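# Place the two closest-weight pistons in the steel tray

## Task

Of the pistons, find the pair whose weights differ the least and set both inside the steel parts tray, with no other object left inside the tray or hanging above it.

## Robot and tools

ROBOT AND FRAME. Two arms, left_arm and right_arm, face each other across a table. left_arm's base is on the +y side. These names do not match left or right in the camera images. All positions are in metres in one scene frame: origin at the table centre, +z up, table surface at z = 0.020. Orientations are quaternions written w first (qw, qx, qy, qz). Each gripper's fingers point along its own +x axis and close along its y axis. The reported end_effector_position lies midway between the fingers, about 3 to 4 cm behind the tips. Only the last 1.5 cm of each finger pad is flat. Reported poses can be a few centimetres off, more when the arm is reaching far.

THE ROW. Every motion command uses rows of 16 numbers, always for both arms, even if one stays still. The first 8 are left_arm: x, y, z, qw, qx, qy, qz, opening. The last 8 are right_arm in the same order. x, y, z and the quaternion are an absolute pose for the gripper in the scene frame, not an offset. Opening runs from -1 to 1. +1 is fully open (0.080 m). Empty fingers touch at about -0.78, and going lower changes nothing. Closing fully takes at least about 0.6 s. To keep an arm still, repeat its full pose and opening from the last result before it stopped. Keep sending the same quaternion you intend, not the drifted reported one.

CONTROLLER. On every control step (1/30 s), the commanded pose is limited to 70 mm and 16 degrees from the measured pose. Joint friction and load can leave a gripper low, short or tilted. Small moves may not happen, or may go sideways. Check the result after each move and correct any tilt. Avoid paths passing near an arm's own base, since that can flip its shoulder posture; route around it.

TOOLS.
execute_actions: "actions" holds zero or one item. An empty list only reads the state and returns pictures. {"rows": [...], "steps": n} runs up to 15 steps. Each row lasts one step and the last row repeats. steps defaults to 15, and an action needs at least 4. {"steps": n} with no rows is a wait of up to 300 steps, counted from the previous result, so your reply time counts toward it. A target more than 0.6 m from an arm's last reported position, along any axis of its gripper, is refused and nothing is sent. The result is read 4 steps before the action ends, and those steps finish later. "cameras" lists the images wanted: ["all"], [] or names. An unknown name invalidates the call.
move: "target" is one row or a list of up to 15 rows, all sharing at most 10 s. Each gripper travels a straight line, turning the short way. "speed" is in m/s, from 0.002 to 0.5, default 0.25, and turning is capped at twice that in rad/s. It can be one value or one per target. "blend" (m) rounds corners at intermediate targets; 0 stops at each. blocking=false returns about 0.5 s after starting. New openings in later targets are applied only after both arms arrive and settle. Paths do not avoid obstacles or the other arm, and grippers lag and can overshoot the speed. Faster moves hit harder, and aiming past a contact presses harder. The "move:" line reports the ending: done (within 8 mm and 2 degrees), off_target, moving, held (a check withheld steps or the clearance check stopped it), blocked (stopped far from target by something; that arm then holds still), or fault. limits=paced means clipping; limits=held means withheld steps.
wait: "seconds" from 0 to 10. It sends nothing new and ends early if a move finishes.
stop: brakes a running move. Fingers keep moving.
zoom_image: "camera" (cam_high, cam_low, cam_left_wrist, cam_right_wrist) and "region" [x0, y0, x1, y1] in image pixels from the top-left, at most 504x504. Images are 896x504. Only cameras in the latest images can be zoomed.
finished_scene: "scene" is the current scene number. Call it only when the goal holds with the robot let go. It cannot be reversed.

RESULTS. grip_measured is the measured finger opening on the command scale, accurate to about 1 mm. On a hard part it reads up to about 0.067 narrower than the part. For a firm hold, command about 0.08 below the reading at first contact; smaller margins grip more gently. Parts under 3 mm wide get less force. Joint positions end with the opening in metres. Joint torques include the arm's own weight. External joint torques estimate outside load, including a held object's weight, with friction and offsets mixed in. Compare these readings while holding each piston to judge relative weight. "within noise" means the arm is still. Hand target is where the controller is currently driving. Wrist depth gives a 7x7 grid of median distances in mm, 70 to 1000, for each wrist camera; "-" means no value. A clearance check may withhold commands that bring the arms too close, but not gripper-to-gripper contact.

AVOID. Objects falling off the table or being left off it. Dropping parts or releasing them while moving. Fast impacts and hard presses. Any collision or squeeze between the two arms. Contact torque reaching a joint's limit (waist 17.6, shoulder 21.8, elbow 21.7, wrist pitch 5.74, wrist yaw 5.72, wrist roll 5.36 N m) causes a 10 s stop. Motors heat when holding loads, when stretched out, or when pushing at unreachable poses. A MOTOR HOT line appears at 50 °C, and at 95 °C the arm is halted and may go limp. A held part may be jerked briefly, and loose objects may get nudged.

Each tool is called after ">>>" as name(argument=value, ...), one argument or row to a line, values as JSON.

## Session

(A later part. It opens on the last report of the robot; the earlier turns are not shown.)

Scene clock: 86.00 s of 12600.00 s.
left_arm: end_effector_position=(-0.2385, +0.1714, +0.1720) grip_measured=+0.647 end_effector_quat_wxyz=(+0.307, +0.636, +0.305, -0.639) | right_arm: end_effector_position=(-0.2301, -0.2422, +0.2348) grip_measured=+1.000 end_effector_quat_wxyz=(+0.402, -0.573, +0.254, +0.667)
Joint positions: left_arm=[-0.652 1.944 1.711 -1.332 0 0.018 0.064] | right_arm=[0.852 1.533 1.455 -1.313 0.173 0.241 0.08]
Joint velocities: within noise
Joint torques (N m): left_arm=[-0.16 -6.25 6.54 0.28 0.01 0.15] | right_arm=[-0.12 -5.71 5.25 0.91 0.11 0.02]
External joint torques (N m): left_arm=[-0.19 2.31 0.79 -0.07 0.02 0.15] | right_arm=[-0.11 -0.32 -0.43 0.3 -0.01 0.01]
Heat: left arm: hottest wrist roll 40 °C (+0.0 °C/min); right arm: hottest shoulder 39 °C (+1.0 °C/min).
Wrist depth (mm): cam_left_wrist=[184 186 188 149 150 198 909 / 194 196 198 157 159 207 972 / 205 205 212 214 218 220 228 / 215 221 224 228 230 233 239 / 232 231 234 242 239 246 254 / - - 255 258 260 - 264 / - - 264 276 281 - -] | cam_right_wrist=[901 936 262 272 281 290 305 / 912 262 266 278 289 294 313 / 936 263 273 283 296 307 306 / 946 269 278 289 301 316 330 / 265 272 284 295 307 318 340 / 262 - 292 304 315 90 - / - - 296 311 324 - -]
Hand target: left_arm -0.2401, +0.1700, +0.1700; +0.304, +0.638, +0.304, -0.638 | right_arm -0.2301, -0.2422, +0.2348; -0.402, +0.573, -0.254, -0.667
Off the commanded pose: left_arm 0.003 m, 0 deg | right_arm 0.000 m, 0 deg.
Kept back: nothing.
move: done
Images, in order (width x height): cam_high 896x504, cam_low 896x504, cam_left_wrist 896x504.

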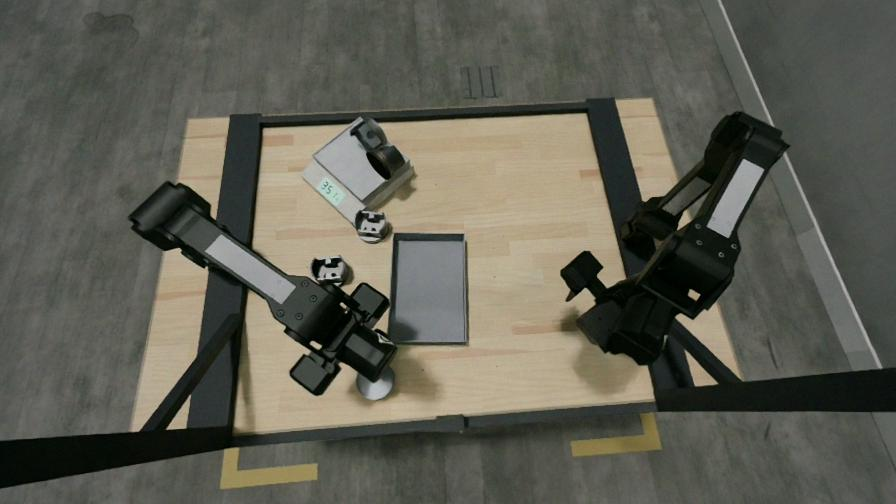

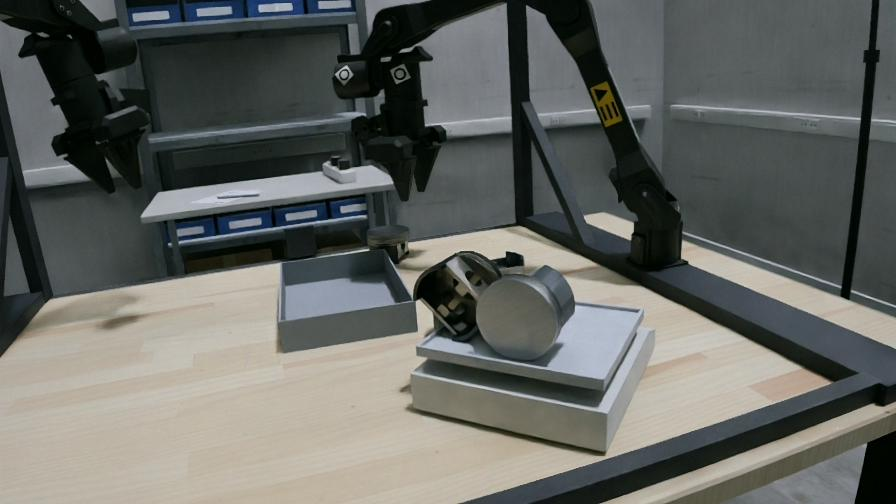

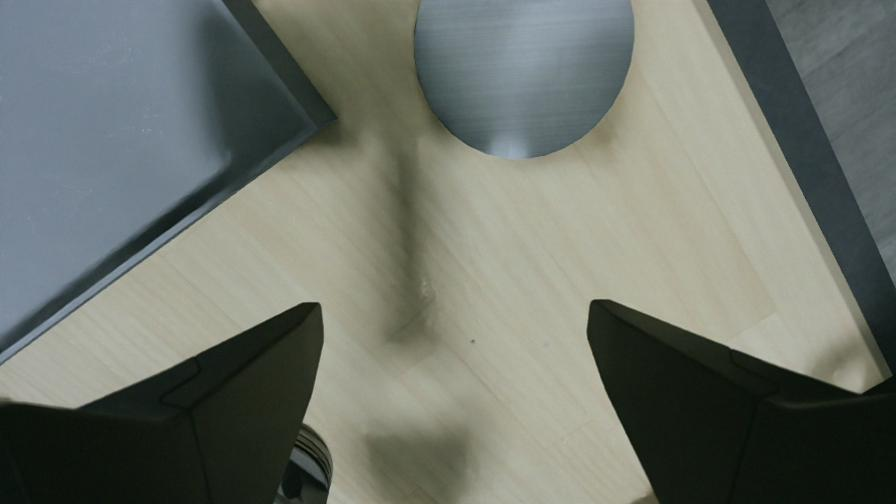

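>>> move(
  target=[
    [-0.290, 0.145, 0.14, 0.3044, 0.6382, 0.3044, -0.6382, 1, -0.2301, -0.2422, 0.2348, 0.402, -0.573, 0.254, 0.667, 1],
  ],
  speed=[0.2],
  cameras=["cam_left_wrist","cam_low","cam_high"],
)

Scene clock: 87.30 s of 12600.00 s.
left_arm: end_effector_position=(-0.2885, +0.1457, +0.1434) grip_measured=+1.000 end_effector_quat_wxyz=(+0.305, +0.636, +0.303, -0.641) | right_arm: end_effector_position=(-0.2301, -0.2422, +0.2348) grip_measured=+1.000 end_effector_quat_wxyz=(+0.402, -0.573, +0.254, +0.667)
Joint positions: left_arm=[-0.709 2.164 1.924 -1.324 0 -0.031 0.08] | right_arm=[0.852 1.533 1.455 -1.313 0.173 0.241 0.08]
Joint velocities: within noise
Joint torques (N m): left_arm=[-0.16 -7.61 6.55 0.29 0.01 -0.14] | right_arm=[0.16 -5.76 5.29 0.88 0.12 0.01]
External joint torques (N m): left_arm=[-0.18 2.52 0.76 -0.06 0.01 -0.14] | right_arm=[0.16 -0.37 -0.36 0.29 0.01 0.01]
Heat: left arm: hottest wrist roll 40 °C (+0.0 °C/min); right arm: hottest shoulder 39 °C (+1.0 °C/min).
Wrist depth (mm): cam_left_wrist=[159 161 164 166 166 882 896 / 146 169 171 170 175 182 939 / 177 175 180 135 182 190 - / 186 167 188 143 194 200 - / 196 195 204 208 207 211 - / - - 218 222 225 87 - / - - 235 238 243 - -] | cam_right_wrist=[906 929 262 271 281 291 304 / 933 261 266 277 288 295 312 / 931 262 273 284 296 309 306 / 953 267 278 288 303 315 330 / 265 271 285 296 306 317 340 / 262 - 292 302 315 90 - / - - 297 310 324 - -]
Hand target: left_arm -0.2900, +0.1450, +0.1400; +0.304, +0.638, +0.304, -0.638 | right_arm -0.2301, -0.2422, +0.2348; -0.402, +0.573, -0.254, -0.667
Off the commanded pose: left_arm 0.004 m, 0 deg | right_arm 0.000 m, 0 deg.
Kept back: nothing.
move: done
Images, in order (width x height): cam_high 896x504, cam_low 896x504, cam_left_wrist 896x504.

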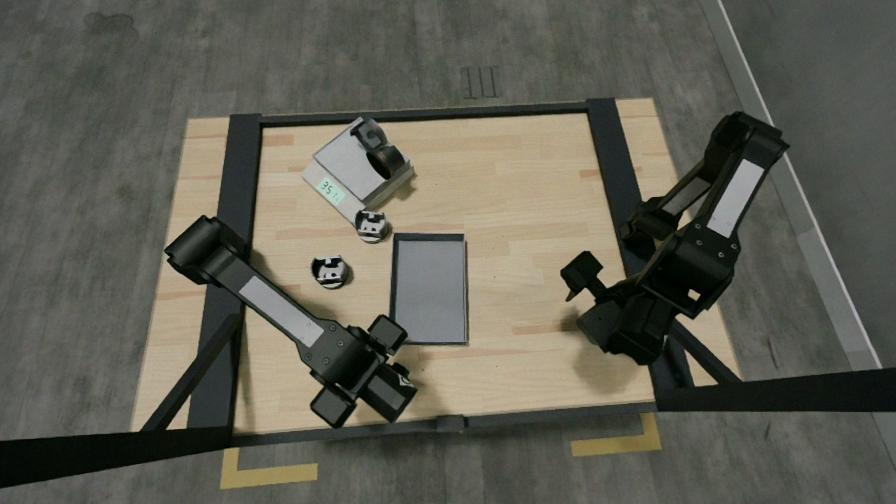

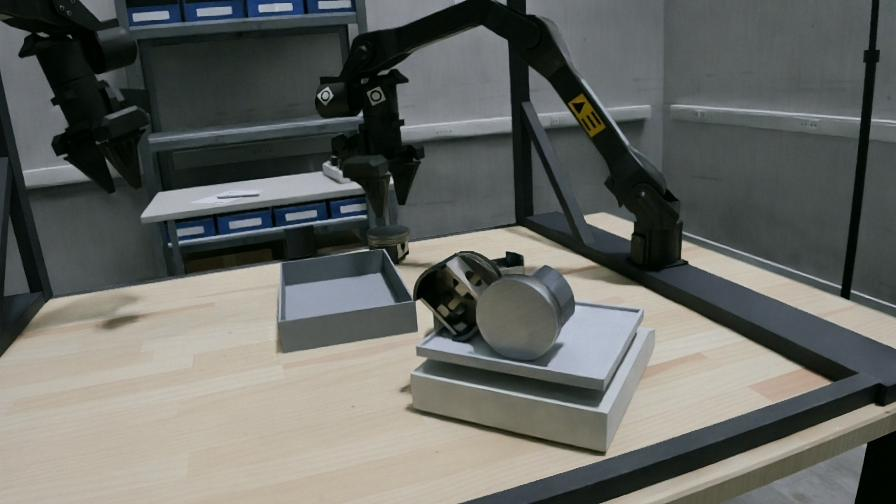

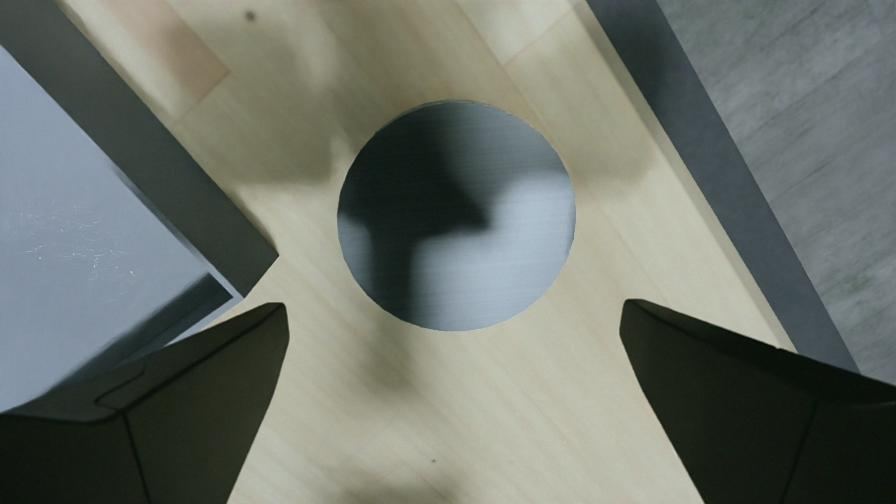

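>>> move(
  target=[
    [-0.299, 0.141, 0.12, 0.1228, 0.6964, 0.1228, -0.6964, 1, -0.2301, -0.2422, 0.2348, 0.402, -0.573, 0.254, 0.667, 1],
    [-0.299, 0.141, 0.080, 0.1228, 0.6964, 0.1228, -0.6964, 1, -0.2301, -0.2422, 0.2348, 0.402, -0.573, 0.254, 0.667, 1],
  ],
  speed=[0.25,0.1],
  cameras=["cam_left_wrist","cam_low","cam_high"],
)

Scene clock: 89.83 s of 12600.00 s.
left_arm: end_effector_position=(-0.2996, +0.1380, +0.0870) grip_measured=+1.000 end_effector_quat_wxyz=(+0.130, +0.691, +0.121, -0.701) | right_arm: end_effector_position=(-0.2301, -0.2422, +0.2348) grip_measured=+1.000 end_effector_quat_wxyz=(+0.402, -0.573, +0.254, +0.667)
Joint positions: left_arm=[-0.716 2.233 1.811 -1.13 0 0.492 0.08] | right_arm=[0.852 1.533 1.455 -1.313 0.173 0.241 0.08]
Joint velocities: within noise
Joint torques (N m): left_arm=[-0.38 -8.29 4.4 0.49 0.03 0.15] | right_arm=[-0.02 -5.73 5.33 0.9 0.12 0.04]
External joint torques (N m): left_arm=[-0.37 2.12 -1.29 0.09 0.01 0.15] | right_arm=[-0.01 -0.29 -0.37 0.3 0 0.03]
Heat: left arm: hottest shoulder 40 °C (+4.0 °C/min); right arm: hottest shoulder 39 °C (+1.0 °C/min).
Wrist depth (mm): cam_left_wrist=[111 112 112 114 116 117 121 / 116 117 118 120 121 123 125 / 122 124 125 124 128 129 132 / 129 130 128 83 84 138 139 / 137 136 - - 87 144 148 / - - 90 94 94 87 - / - - 100 99 167 - -] | cam_right_wrist=[894 921 261 272 281 291 304 / 917 261 267 277 289 296 314 / 935 262 272 284 294 308 305 / 940 268 278 288 302 315 330 / 265 271 285 295 306 318 339 / 263 - 294 302 316 90 - / - - 297 309 322 - -]
Hand target: left_arm -0.2990, +0.1411, +0.0800; +0.123, +0.696, +0.123, -0.696 | right_arm -0.2301, -0.2422, +0.2348; -0.402, +0.573, -0.254, -0.667
Off the commanded pose: left_arm 0.008 m, 1 deg | right_arm 0.000 m, 0 deg.
Kept back: nothing.
move: done
Images, in order (width x height): cam_high 896x504, cam_low 896x504, cam_left_wrist 896x504.

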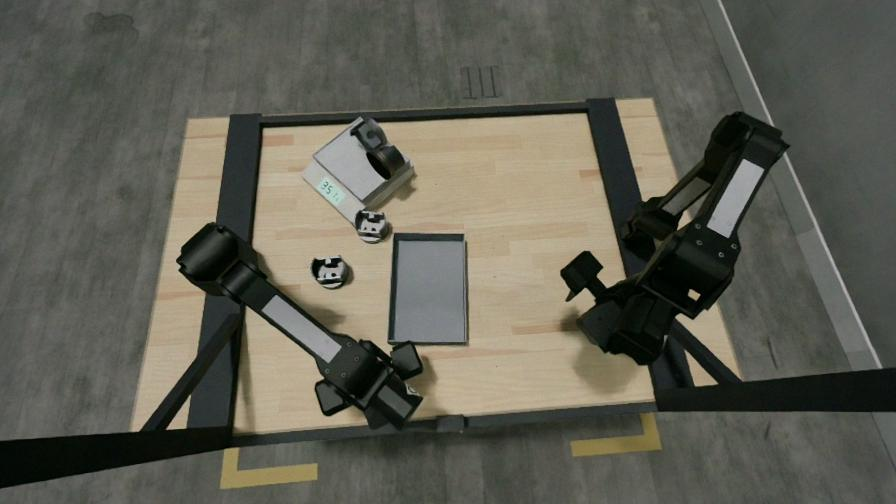

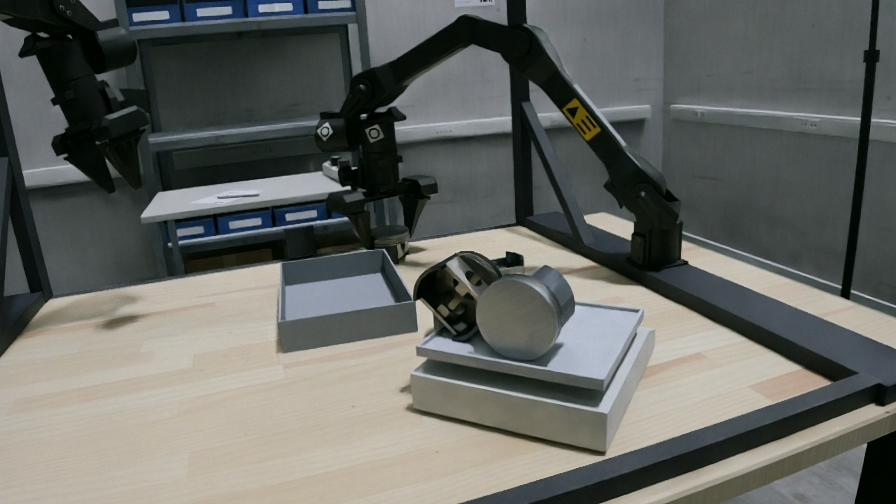

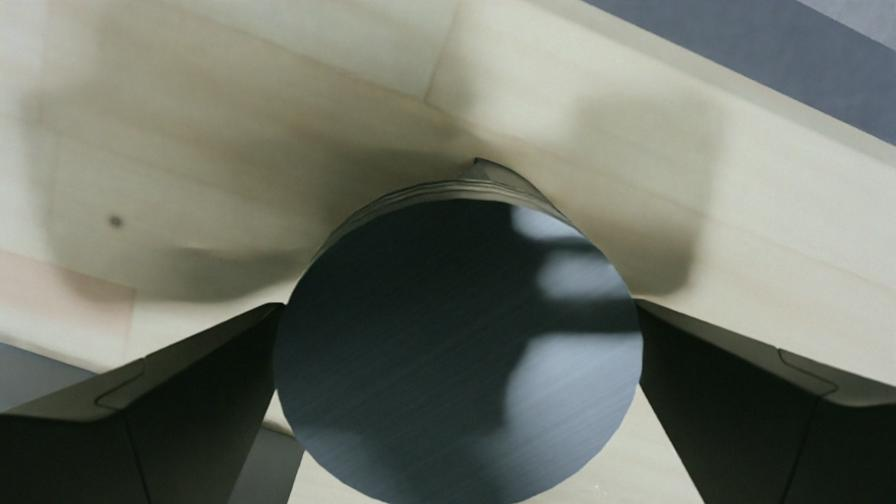

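>>> move(
  target=[
    [-0.298, 0.142, 0.075, 0.1228, 0.6964, 0.1228, -0.6964, 1, -0.2301, -0.2422, 0.2348, 0.402, -0.573, 0.254, 0.667, 1],
    [-0.298, 0.142, 0.075, 0.1228, 0.6964, 0.1228, -0.6964, 0.6, -0.2301, -0.2422, 0.2348, 0.402, -0.573, 0.254, 0.667, 1],
  ],
  speed=[0.1,0.1],
  cameras=["cam_left_wrist"],
)

Scene clock: 91.27 s of 12600.00 s.
left_arm: end_effector_position=(-0.2989, +0.1384, +0.0818) grip_measured=+0.787 end_effector_quat_wxyz=(+0.130, +0.691, +0.120, -0.701) | right_arm: end_effector_position=(-0.2301, -0.2422, +0.2348) grip_measured=+1.000 end_effector_quat_wxyz=(+0.402, -0.573, +0.254, +0.667)
Joint positions: left_arm=[-0.716 2.233 1.79 -1.108 -0.002 0.493 0.07] | right_arm=[0.852 1.533 1.455 -1.313 0.173 0.241 0.08]
Joint velocities: within noise
Joint torques (N m): left_arm=[-0.35 -8.39 4.24 0.44 0.09 0.15] | right_arm=[0.02 -5.7 5.36 0.9 0.14 0.02]
External joint torques (N m): left_arm=[-0.35 2.13 -1.48 0.06 0.07 0.15] | right_arm=[-0.02 -0.35 -0.29 0.29 0.03 0.01]
Heat: left arm: hottest shoulder 40 °C (+4.0 °C/min); right arm: hottest shoulder 39 °C (+1.0 °C/min).
Wrist depth (mm): cam_left_wrist=[106 107 108 110 111 112 115 / - 112 114 115 116 118 120 / 118 119 120 120 123 124 126 / 124 125 81 - 129 133 134 / 132 130 - - - 138 141 / - - - 87 88 - - / - - 93 - 94 - -] | cam_right_wrist=[906 924 261 271 281 292 304 / 902 261 267 277 288 296 312 / 944 262 273 283 295 307 305 / 942 268 278 289 303 315 332 / 266 272 285 296 306 316 339 / 262 - 292 303 315 90 - / - - 297 312 325 - -]
Hand target: left_arm -0.2979, +0.1420, +0.0750; +0.123, +0.696, +0.123, -0.696 | right_arm -0.2301, -0.2422, +0.2348; -0.402, +0.573, -0.254, -0.667
Off the commanded pose: left_arm 0.008 m, 1 deg | right_arm 0.000 m, 0 deg.
Kept back: nothing.
move: done
Images, in order (width x height): cam_left_wrist 896x504.

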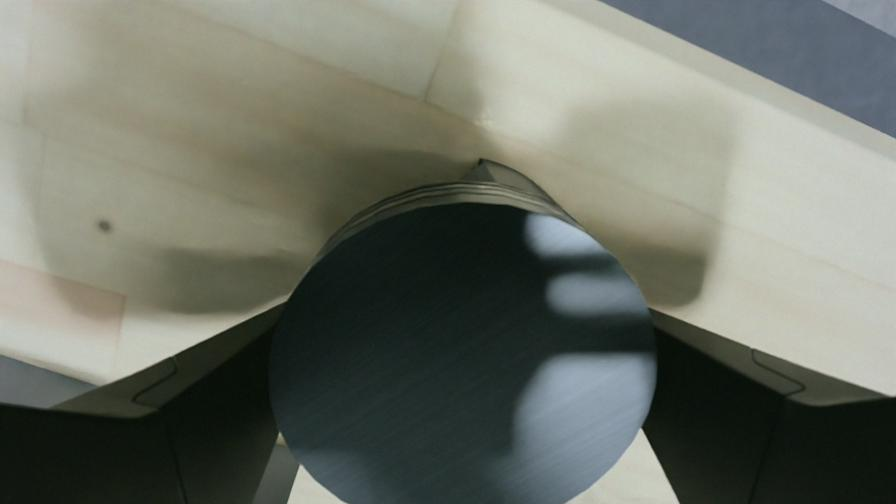

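>>> move(
  target=[
    [-0.296, 0.144, 0.15, 0.1228, 0.6964, 0.1228, -0.6964, 0.6, -0.2301, -0.2422, 0.2348, 0.402, -0.573, 0.254, 0.667, 1],
    [-0.05, 0.18, 0.235, 0.5, 0.5, 0.5, -0.5, 0.6, -0.2301, -0.2422, 0.2348, 0.402, -0.573, 0.254, 0.667, 1],
    [0.204, 0.217, 0.225, 0.642, 0.296, 0.642, -0.296, 0.6, -0.2301, -0.2422, 0.2348, 0.402, -0.573, 0.254, 0.667, 1],
  ],
  speed=[0.2,0.35,0.3],
  blend=[0.04,0.06,0],
  cameras=["cam_left_wrist","cam_low","cam_high"],
)

Scene clock: 95.23 s of 12600.00 s.
left_arm: end_effector_position=(+0.2024, +0.2191, +0.2236) grip_measured=+0.787 end_effector_quat_wxyz=(+0.641, +0.296, +0.644, -0.294) | right_arm: end_effector_position=(-0.2301, -0.2422, +0.2348) grip_measured=+1.000 end_effector_quat_wxyz=(+0.402, -0.573, +0.254, +0.667)
Joint positions: left_arm=[0.725 1.793 1.719 -1.502 -0.001 0.009 0.07] | right_arm=[0.852 1.533 1.455 -1.313 0.173 0.241 0.08]
Joint velocities: within noise
Joint torques (N m): left_arm=[-0.1 -5.8 7.06 0.25 0.05 0.13] | right_arm=[-0.09 -5.64 5.17 0.94 0.12 0.06]
External joint torques (N m): left_arm=[-0.09 1.55 1.42 -0.07 0.05 0.13] | right_arm=[-0.08 -0.2 -0.53 0.33 0 0.06]
Heat: left arm: hottest shoulder 41 °C (+4.1 °C/min); right arm: hottest shoulder 39 °C (+1.0 °C/min).
Wrist depth (mm): cam_left_wrist=[899 232 230 178 131 146 126 / 230 246 244 194 195 150 130 / 250 261 262 201 206 212 274 / 275 276 - - 218 249 271 / 276 287 - - - 275 314 / - - - 87 88 - - / - - - - 93 - -] | cam_right_wrist=[917 920 263 273 282 290 303 / 917 261 266 278 290 297 311 / 942 263 273 284 296 307 305 / 939 267 278 289 301 315 331 / 266 272 284 295 307 317 340 / 262 - 293 302 314 90 - / - - 296 311 323 - -]
Hand target: left_arm +0.2039, +0.2170, +0.2250; +0.642, +0.296, +0.642, -0.296 | right_arm -0.2301, -0.2422, +0.2348; -0.402, +0.573, -0.254, -0.667
Off the commanded pose: left_arm 0.003 m, 0 deg | right_arm 0.000 m, 0 deg.
Kept back: nothing.
move: done; blend cut to 0.0375 m at target 1
Images, in order (width x height): cam_high 896x504, cam_low 896x504, cam_left_wrist 896x504.

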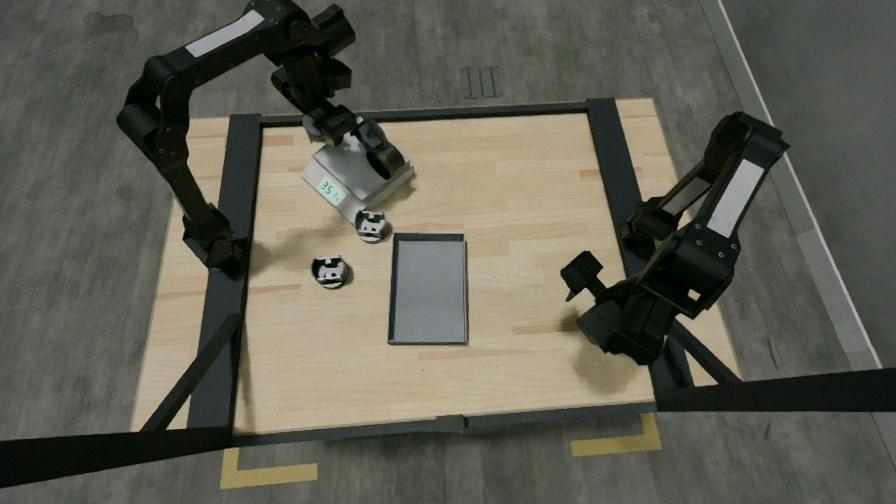

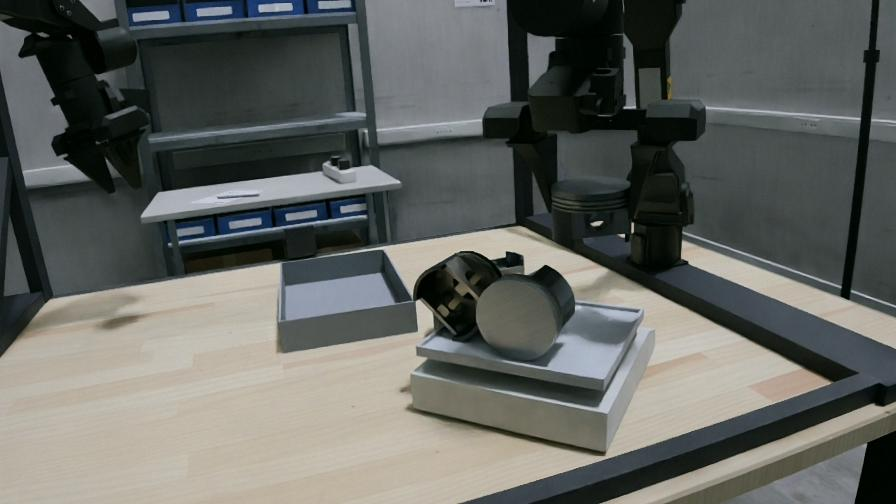

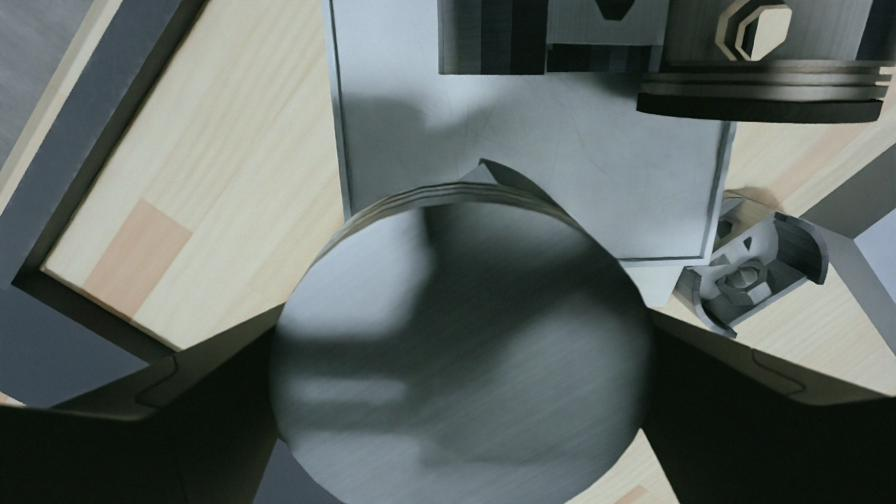

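>>> move(
  target=[
    [0.204, 0.219, 0.157, 0.642, 0.296, 0.642, -0.296, 0.6, -0.2301, -0.2422, 0.2348, 0.402, -0.573, 0.254, 0.667, 1],
    [0.204, 0.219, 0.143, 0.642, 0.296, 0.642, -0.296, 0.6, -0.2301, -0.2422, 0.2348, 0.402, -0.573, 0.254, 0.667, 1],
    [0.204, 0.219, 0.143, 0.642, 0.296, 0.642, -0.296, 1, -0.2301, -0.2422, 0.2348, 0.402, -0.573, 0.254, 0.667, 1],
    [0.204, 0.219, 0.21, 0.642, 0.296, 0.642, -0.296, 1, -0.2301, -0.2422, 0.2348, 0.402, -0.573, 0.254, 0.667, 1],
  ],
  speed=[0.2,0.03,0.1,0.15],
  blend=[0.003,0,0,0],
  cameras=["cam_left_wrist","cam_low","cam_high"],
)

>>> zoom_image(
  camera="cam_high",
  region=[310, 172, 350, 208],
)

Scene clock: 98.07 s of 12600.00 s.
left_arm: end_effector_position=(+0.2023, +0.2193, +0.2077) grip_measured=+1.000 end_effector_quat_wxyz=(+0.640, +0.297, +0.644, -0.295) | right_arm: end_effector_position=(-0.2301, -0.2422, +0.2348) grip_measured=+1.000 end_effector_quat_wxyz=(+0.402, -0.573, +0.254, +0.667)
Joint positions: left_arm=[0.725 1.786 1.646 -1.438 -0.001 0.013 0.08] | right_arm=[0.852 1.533 1.455 -1.313 0.173 0.241 0.08]
Joint velocities: within noise
Joint torques (N m): left_arm=[0.28 -6.54 6.5 0.27 0.05 0.15] | right_arm=[0 -5.66 5.29 0.88 0.14 0.03]
External joint torques (N m): left_arm=[0.26 0.79 0.78 -0.09 0.06 0.15] | right_arm=[0.04 -0.24 -0.39 0.28 0.02 0.02]
Heat: left arm: hottest shoulder 41 °C (+3.0 °C/min); right arm: hottest shoulder 39 °C (+1.0 °C/min).
Wrist depth (mm): cam_left_wrist=[205 220 172 124 153 136 117 / 213 233 232 178 181 137 117 / 241 246 245 138 188 194 260 / 258 259 255 146 199 208 244 / 268 271 276 153 247 259 298 / - - 302 305 310 87 - / - - 313 324 335 - -] | cam_right_wrist=[906 934 263 271 282 291 303 / 917 261 267 276 288 295 312 / 936 263 273 283 295 307 307 / 952 267 278 287 302 315 330 / 266 272 285 296 307 319 338 / 262 - 292 303 316 90 - / - - 297 308 324 - -]
Hand target: left_arm +0.2039, +0.2189, +0.2100; +0.642, +0.296, +0.642, -0.296 | right_arm -0.2301, -0.2422, +0.2348; -0.402, +0.573, -0.254, -0.667
Off the commanded pose: left_arm 0.003 m, 0 deg | right_arm 0.000 m, 0 deg.
Kept back: nothing.
move: done
Images, in order (width x height): cam_high 896x504, cam_low 896x504, cam_left_wrist 896x504.

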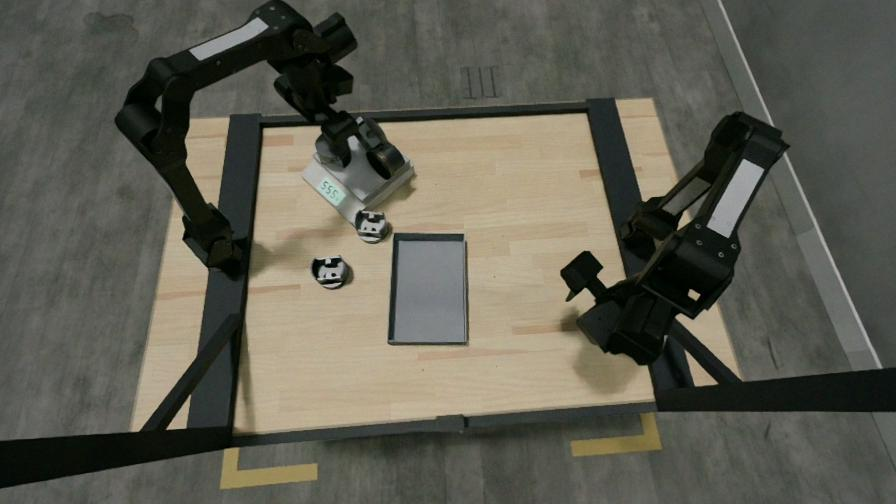

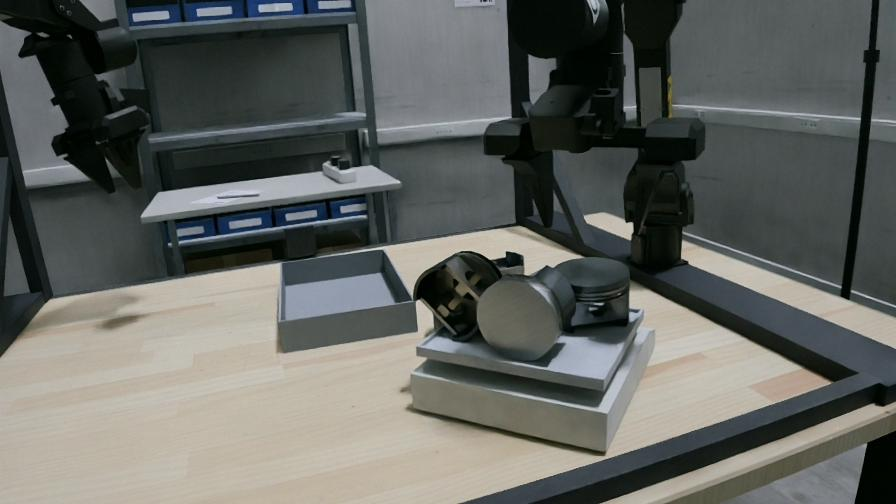

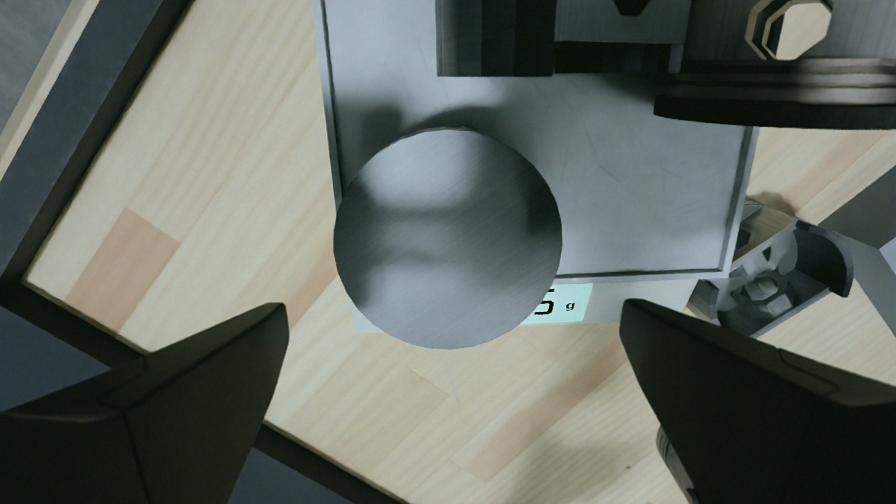

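Scaled by 12.600.

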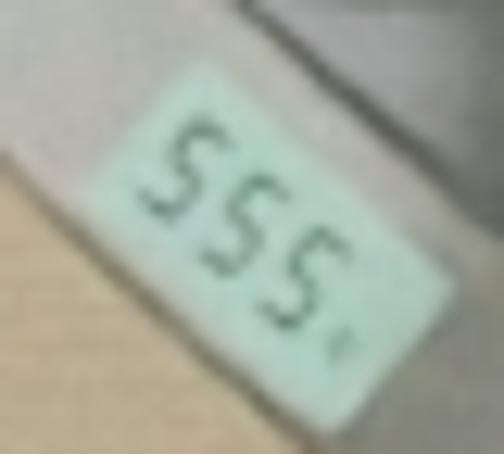

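>>> move(
  target=[
    [0.204, 0.219, 0.141, 0.642, 0.296, 0.642, -0.296, 1, -0.2301, -0.2422, 0.2348, 0.402, -0.573, 0.254, 0.667, 1],
    [0.204, 0.219, 0.141, 0.642, 0.296, 0.642, -0.296, 0.6, -0.2301, -0.2422, 0.2348, 0.402, -0.573, 0.254, 0.667, 1],
    [0.200, 0.225, 0.235, 0.642, 0.296, 0.642, -0.296, 0.6, -0.2301, -0.2422, 0.2348, 0.402, -0.573, 0.254, 0.667, 1],
  ],
  speed=[0.12,0.03,0.15],
  cameras=["cam_left_wrist","cam_low","cam_high"],
)

>>> zoom_image(
  camera="cam_high",
  region=[290, 110, 450, 250],
)

Scene clock: 100.90 s of 12600.00 s.
left_arm: end_effector_position=(+0.1979, +0.2256, +0.2311) grip_measured=+0.785 end_effector_quat_wxyz=(+0.638, +0.298, +0.646, -0.294) | right_arm: end_effector_position=(-0.2301, -0.2422, +0.2348) grip_measured=+1.000 end_effector_quat_wxyz=(+0.402, -0.573, +0.254, +0.667)
Joint positions: left_arm=[0.728 1.774 1.726 -1.535 -0.001 0.016 0.07] | right_arm=[0.852 1.533 1.455 -1.313 0.173 0.241 0.08]
Joint velocities: within noise
Joint torques (N m): left_arm=[0.31 -6.59 6.98 0.24 0.05 0.15] | right_arm=[0.01 -5.67 5.09 0.91 0.08 0.02]
External joint torques (N m): left_arm=[0.3 0.61 1.37 -0.08 0.06 0.14] | right_arm=[-0.02 -0.26 -0.6 0.3 -0.03 0.01]
Heat: left arm: hottest shoulder 42 °C (+4.0 °C/min); right arm: hottest shoulder 39 °C (+1.0 °C/min).
Wrist depth (mm): cam_left_wrist=[238 239 239 188 186 150 133 / 236 253 250 200 203 207 270 / 262 269 269 209 215 223 277 / 279 284 - 83 84 265 291 / 279 297 - - 87 314 328 / - - 89 92 93 - - / - - - - 98 - -] | cam_right_wrist=[892 933 261 271 282 290 303 / 909 261 266 276 288 296 312 / 946 263 272 282 294 308 305 / 943 268 278 289 303 316 330 / 265 271 284 295 307 318 339 / 263 - 293 302 313 90 - / - - 297 309 326 - -]
Hand target: left_arm +0.2000, +0.2250, +0.2350; +0.642, +0.296, +0.642, -0.296 | right_arm -0.2301, -0.2422, +0.2348; -0.402, +0.573, -0.254, -0.667
Off the commanded pose: left_arm 0.004 m, 1 deg | right_arm 0.000 m, 0 deg.
Kept back: nothing.
move: done
Images, in order (width x height): cam_high 896x504, cam_low 896x504, cam_left_wrist 896x504.

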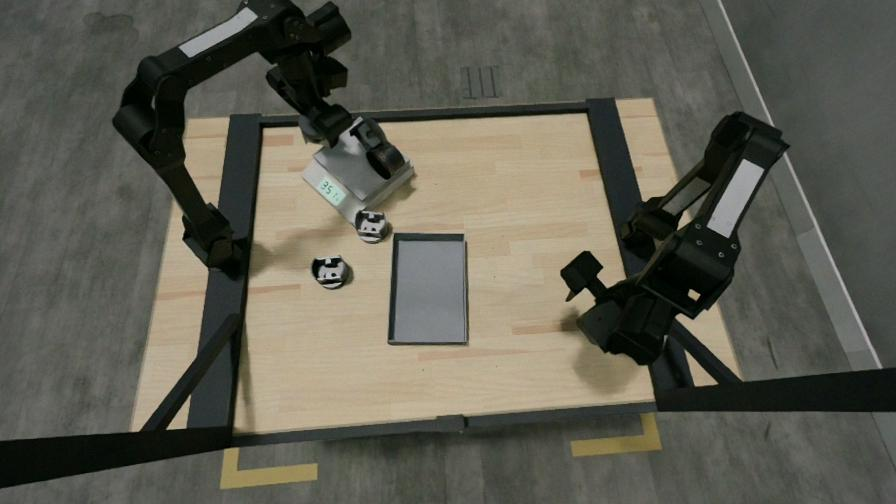

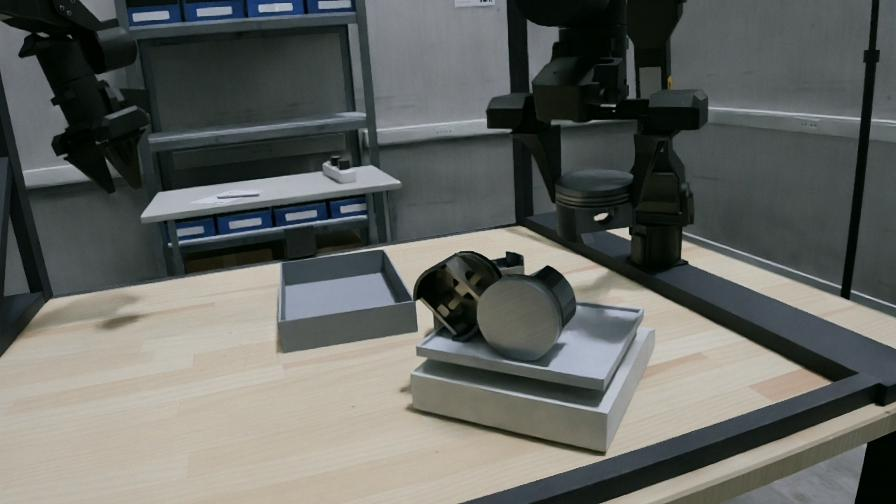

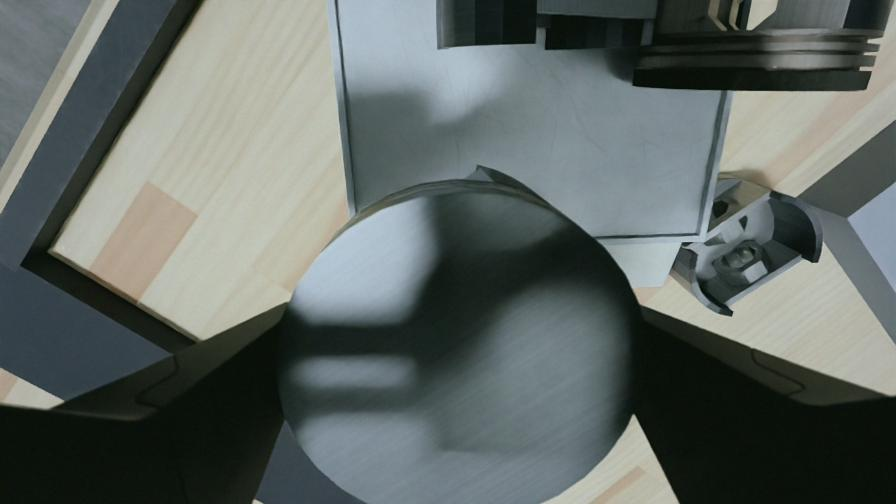

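Scaled by 3.150.

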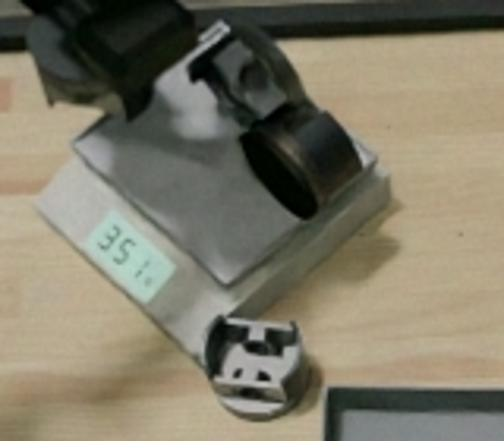

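>>> move(
  target=[
    [0.05, 0.18, 0.235, 0.5, 0.5, 0.5, -0.5, 0.6, -0.2301, -0.2422, 0.2348, 0.402, -0.573, 0.254, 0.667, 1],
    [-0.045, 0.06, 0.18, 0.5, 0.5, 0.5, -0.5, 0.6, -0.2301, -0.2422, 0.2348, 0.402, -0.573, 0.254, 0.667, 1],
  ],
  speed=[0.3,0.3],
  blend=[0.05,0],
  cameras=["cam_left_wrist","cam_low","cam_high"],
)

Scene clock: 103.60 s of 12600.00 s.
left_arm: end_effector_position=(-0.0460, +0.0626, +0.1797) grip_measured=+0.785 end_effector_quat_wxyz=(+0.497, +0.502, +0.499, -0.501) | right_arm: end_effector_position=(-0.2301, -0.2422, +0.2348) grip_measured=+1.000 end_effector_quat_wxyz=(+0.402, -0.573, +0.254, +0.667)
Joint positions: left_arm=[-0.077 2.098 1.966 -1.442 0.001 -0.076 0.07] | right_arm=[0.852 1.533 1.455 -1.313 0.173 0.241 0.08]
Joint velocities: within noise
Joint torques (N m): left_arm=[0.18 -7.89 7.01 0.27 -0.02 -0.13] | right_arm=[0.02 -5.79 5.3 0.92 0.15 -0.03]
External joint torques (N m): left_arm=[0.13 1.69 1.29 -0.09 -0.01 -0.13] | right_arm=[0.01 -0.44 -0.33 0.32 0.04 -0.03]
Heat: left arm: hottest shoulder 42 °C (+4.0 °C/min); right arm: hottest shoulder 39 °C (+1.0 °C/min).
Wrist depth (mm): cam_left_wrist=[192 194 194 196 198 201 200 / 202 204 203 207 209 211 207 / 214 216 214 214 220 222 215 / 222 230 83 83 85 237 232 / 213 236 - - 87 218 262 / - - 89 91 93 - - / - - 97 - 98 - -] | cam_right_wrist=[900 923 261 272 282 291 302 / 907 261 267 275 287 295 312 / 934 262 274 283 296 308 307 / 944 268 279 287 301 316 332 / 266 271 284 297 307 318 341 / 262 - 293 302 315 90 - / - - 296 309 324 - -]
Hand target: left_arm -0.0451, +0.0600, +0.1800; +0.500, +0.500, +0.500, -0.500 | right_arm -0.2301, -0.2422, +0.2348; -0.402, +0.573, -0.254, -0.667
Off the commanded pose: left_arm 0.003 m, 0 deg | right_arm 0.000 m, 0 deg.
Kept back: nothing.
move: done
Images, in order (width x height): cam_high 896x504, cam_low 896x504, cam_left_wrist 896x504.

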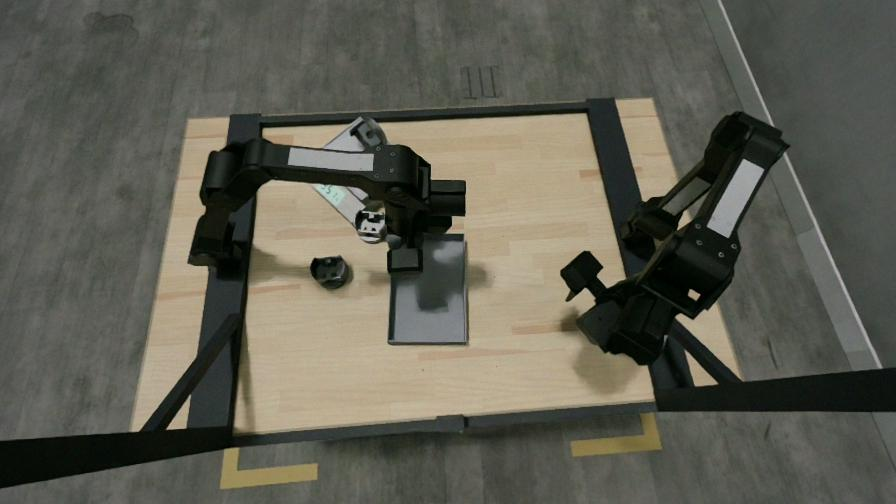

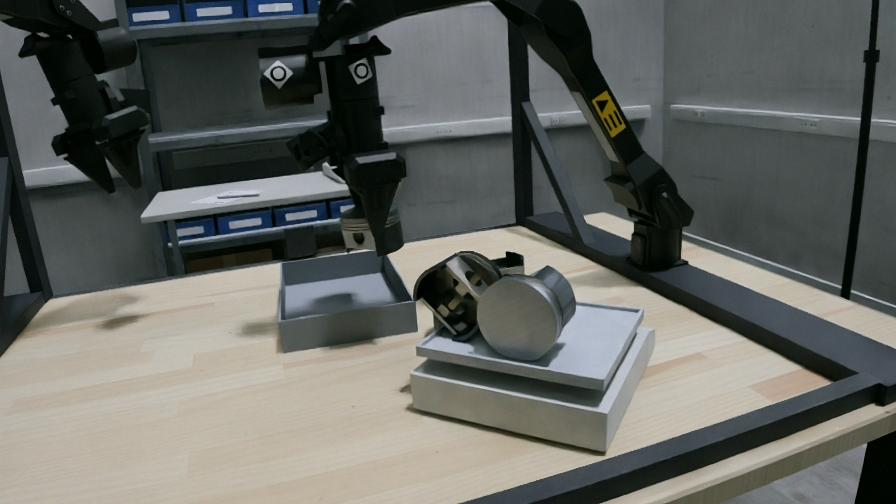

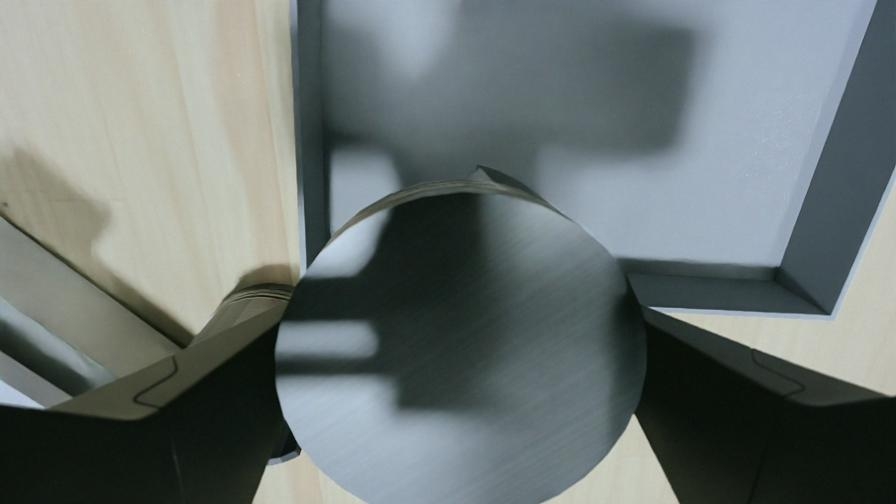

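>>> move(
  target=[
    [-0.06, 0.04, 0.17, 0.5, 0.5, 0.5, -0.5, 0.6, -0.2301, -0.2422, 0.2348, 0.402, -0.573, 0.254, 0.667, 1],
    [-0.06, 0.041, 0.092, 0.5, 0.5, 0.5, -0.5, 0.6, -0.2301, -0.2422, 0.2348, 0.402, -0.573, 0.254, 0.667, 1],
    [-0.06, 0.041, 0.081, 0.5, 0.5, 0.5, -0.5, 0.6, -0.2301, -0.2422, 0.2348, 0.402, -0.573, 0.254, 0.667, 1],
  ],
  speed=[0.2,0.15,0.03],
  blend=[0.01,0.003,0],
  cameras=["cam_left_wrist","cam_low","cam_high"],
)

Scene clock: 105.33 s of 12600.00 s.
left_arm: end_effector_position=(-0.0604, +0.0386, +0.0889) grip_measured=+0.785 end_effector_quat_wxyz=(+0.502, +0.496, +0.496, -0.505) | right_arm: end_effector_position=(-0.2301, -0.2422, +0.2348) grip_measured=+1.000 end_effector_quat_wxyz=(+0.402, -0.573, +0.254, +0.667)
Joint positions: left_arm=[-0.106 2.208 1.777 -1.124 0 -0.108 0.07] | right_arm=[0.852 1.533 1.455 -1.313 0.173 0.241 0.08]
Joint velocities: within noise
Joint torques (N m): left_arm=[-0.07 -8.22 3.89 0.93 -0.02 -0.13] | right_arm=[0.14 -5.68 5.22 0.89 0.11 0.02]
External joint torques (N m): left_arm=[-0.15 2.23 -1.92 0.52 0 -0.13] | right_arm=[0.15 -0.24 -0.5 0.27 0 0.01]
Heat: left arm: hottest shoulder 42 °C (+3.0 °C/min); right arm: hottest shoulder 39 °C (+1.0 °C/min).
Wrist depth (mm): cam_left_wrist=[- 104 114 114 116 118 120 / - 117 121 119 122 124 125 / - 122 125 - 128 131 133 / - 119 82 83 84 138 140 / 140 103 - - 87 145 149 / - - 89 92 93 - - / - - 130 - 138 - -] | cam_right_wrist=[906 920 261 272 282 290 285 / 925 260 267 277 289 295 310 / 938 263 273 283 295 308 306 / 946 269 278 289 301 314 331 / 266 271 284 296 307 318 341 / 263 - 291 303 315 90 - / - - 297 309 324 - -]
Hand target: left_arm -0.0600, +0.0411, +0.0811; +0.500, +0.500, +0.500, -0.500 | right_arm -0.2301, -0.2422, +0.2348; -0.402, +0.573, -0.254, -0.667
Off the commanded pose: left_arm 0.008 m, 1 deg | right_arm 0.000 m, 0 deg.
Kept back: nothing.
move: done
Images, in order (width x height): cam_high 896x504, cam_low 896x504, cam_left_wrist 896x504.

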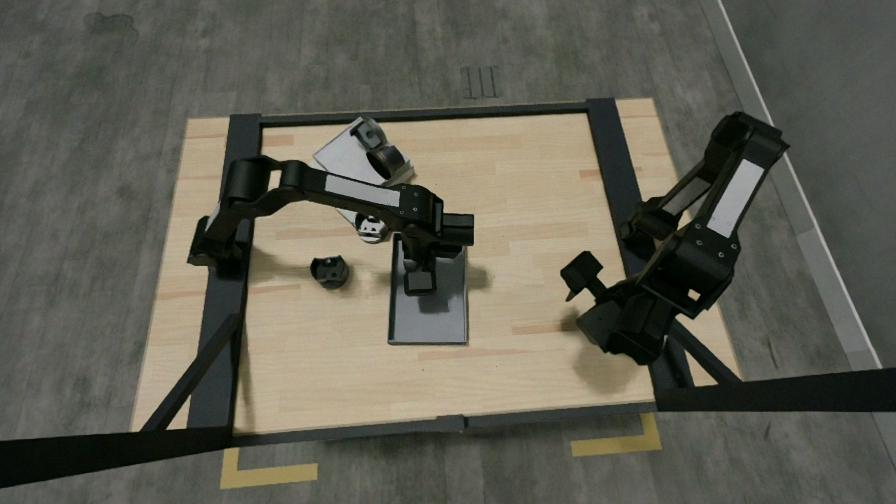

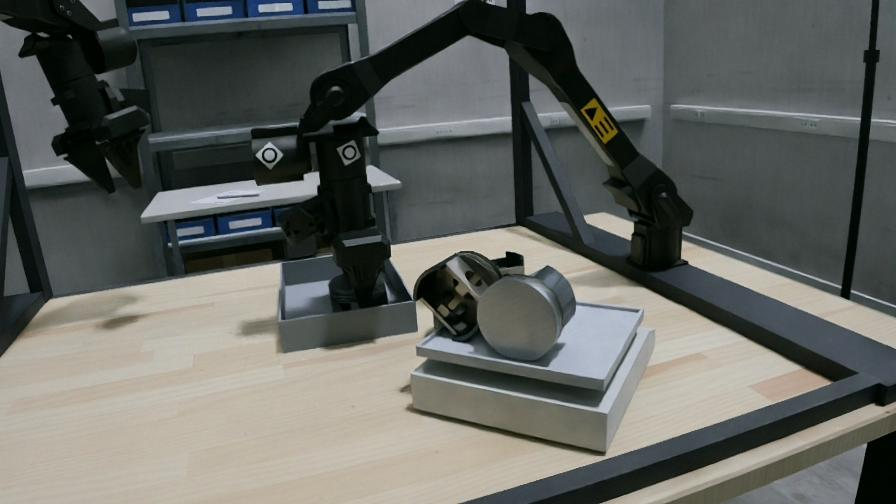

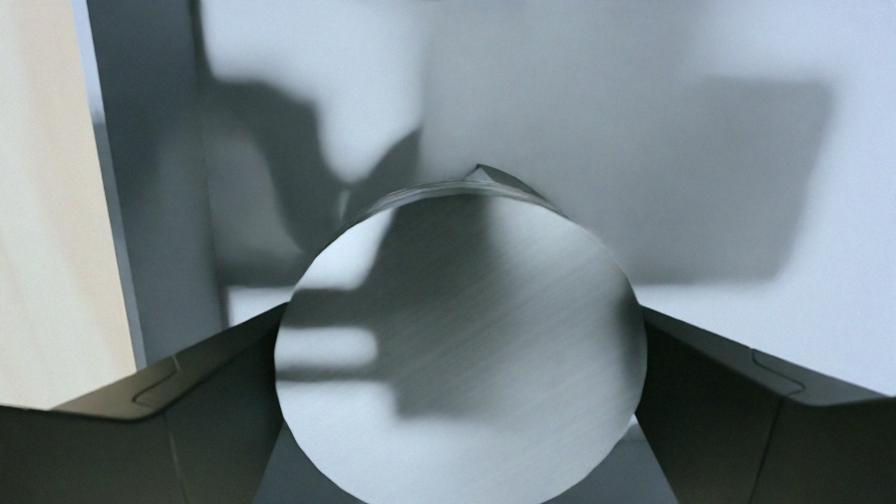

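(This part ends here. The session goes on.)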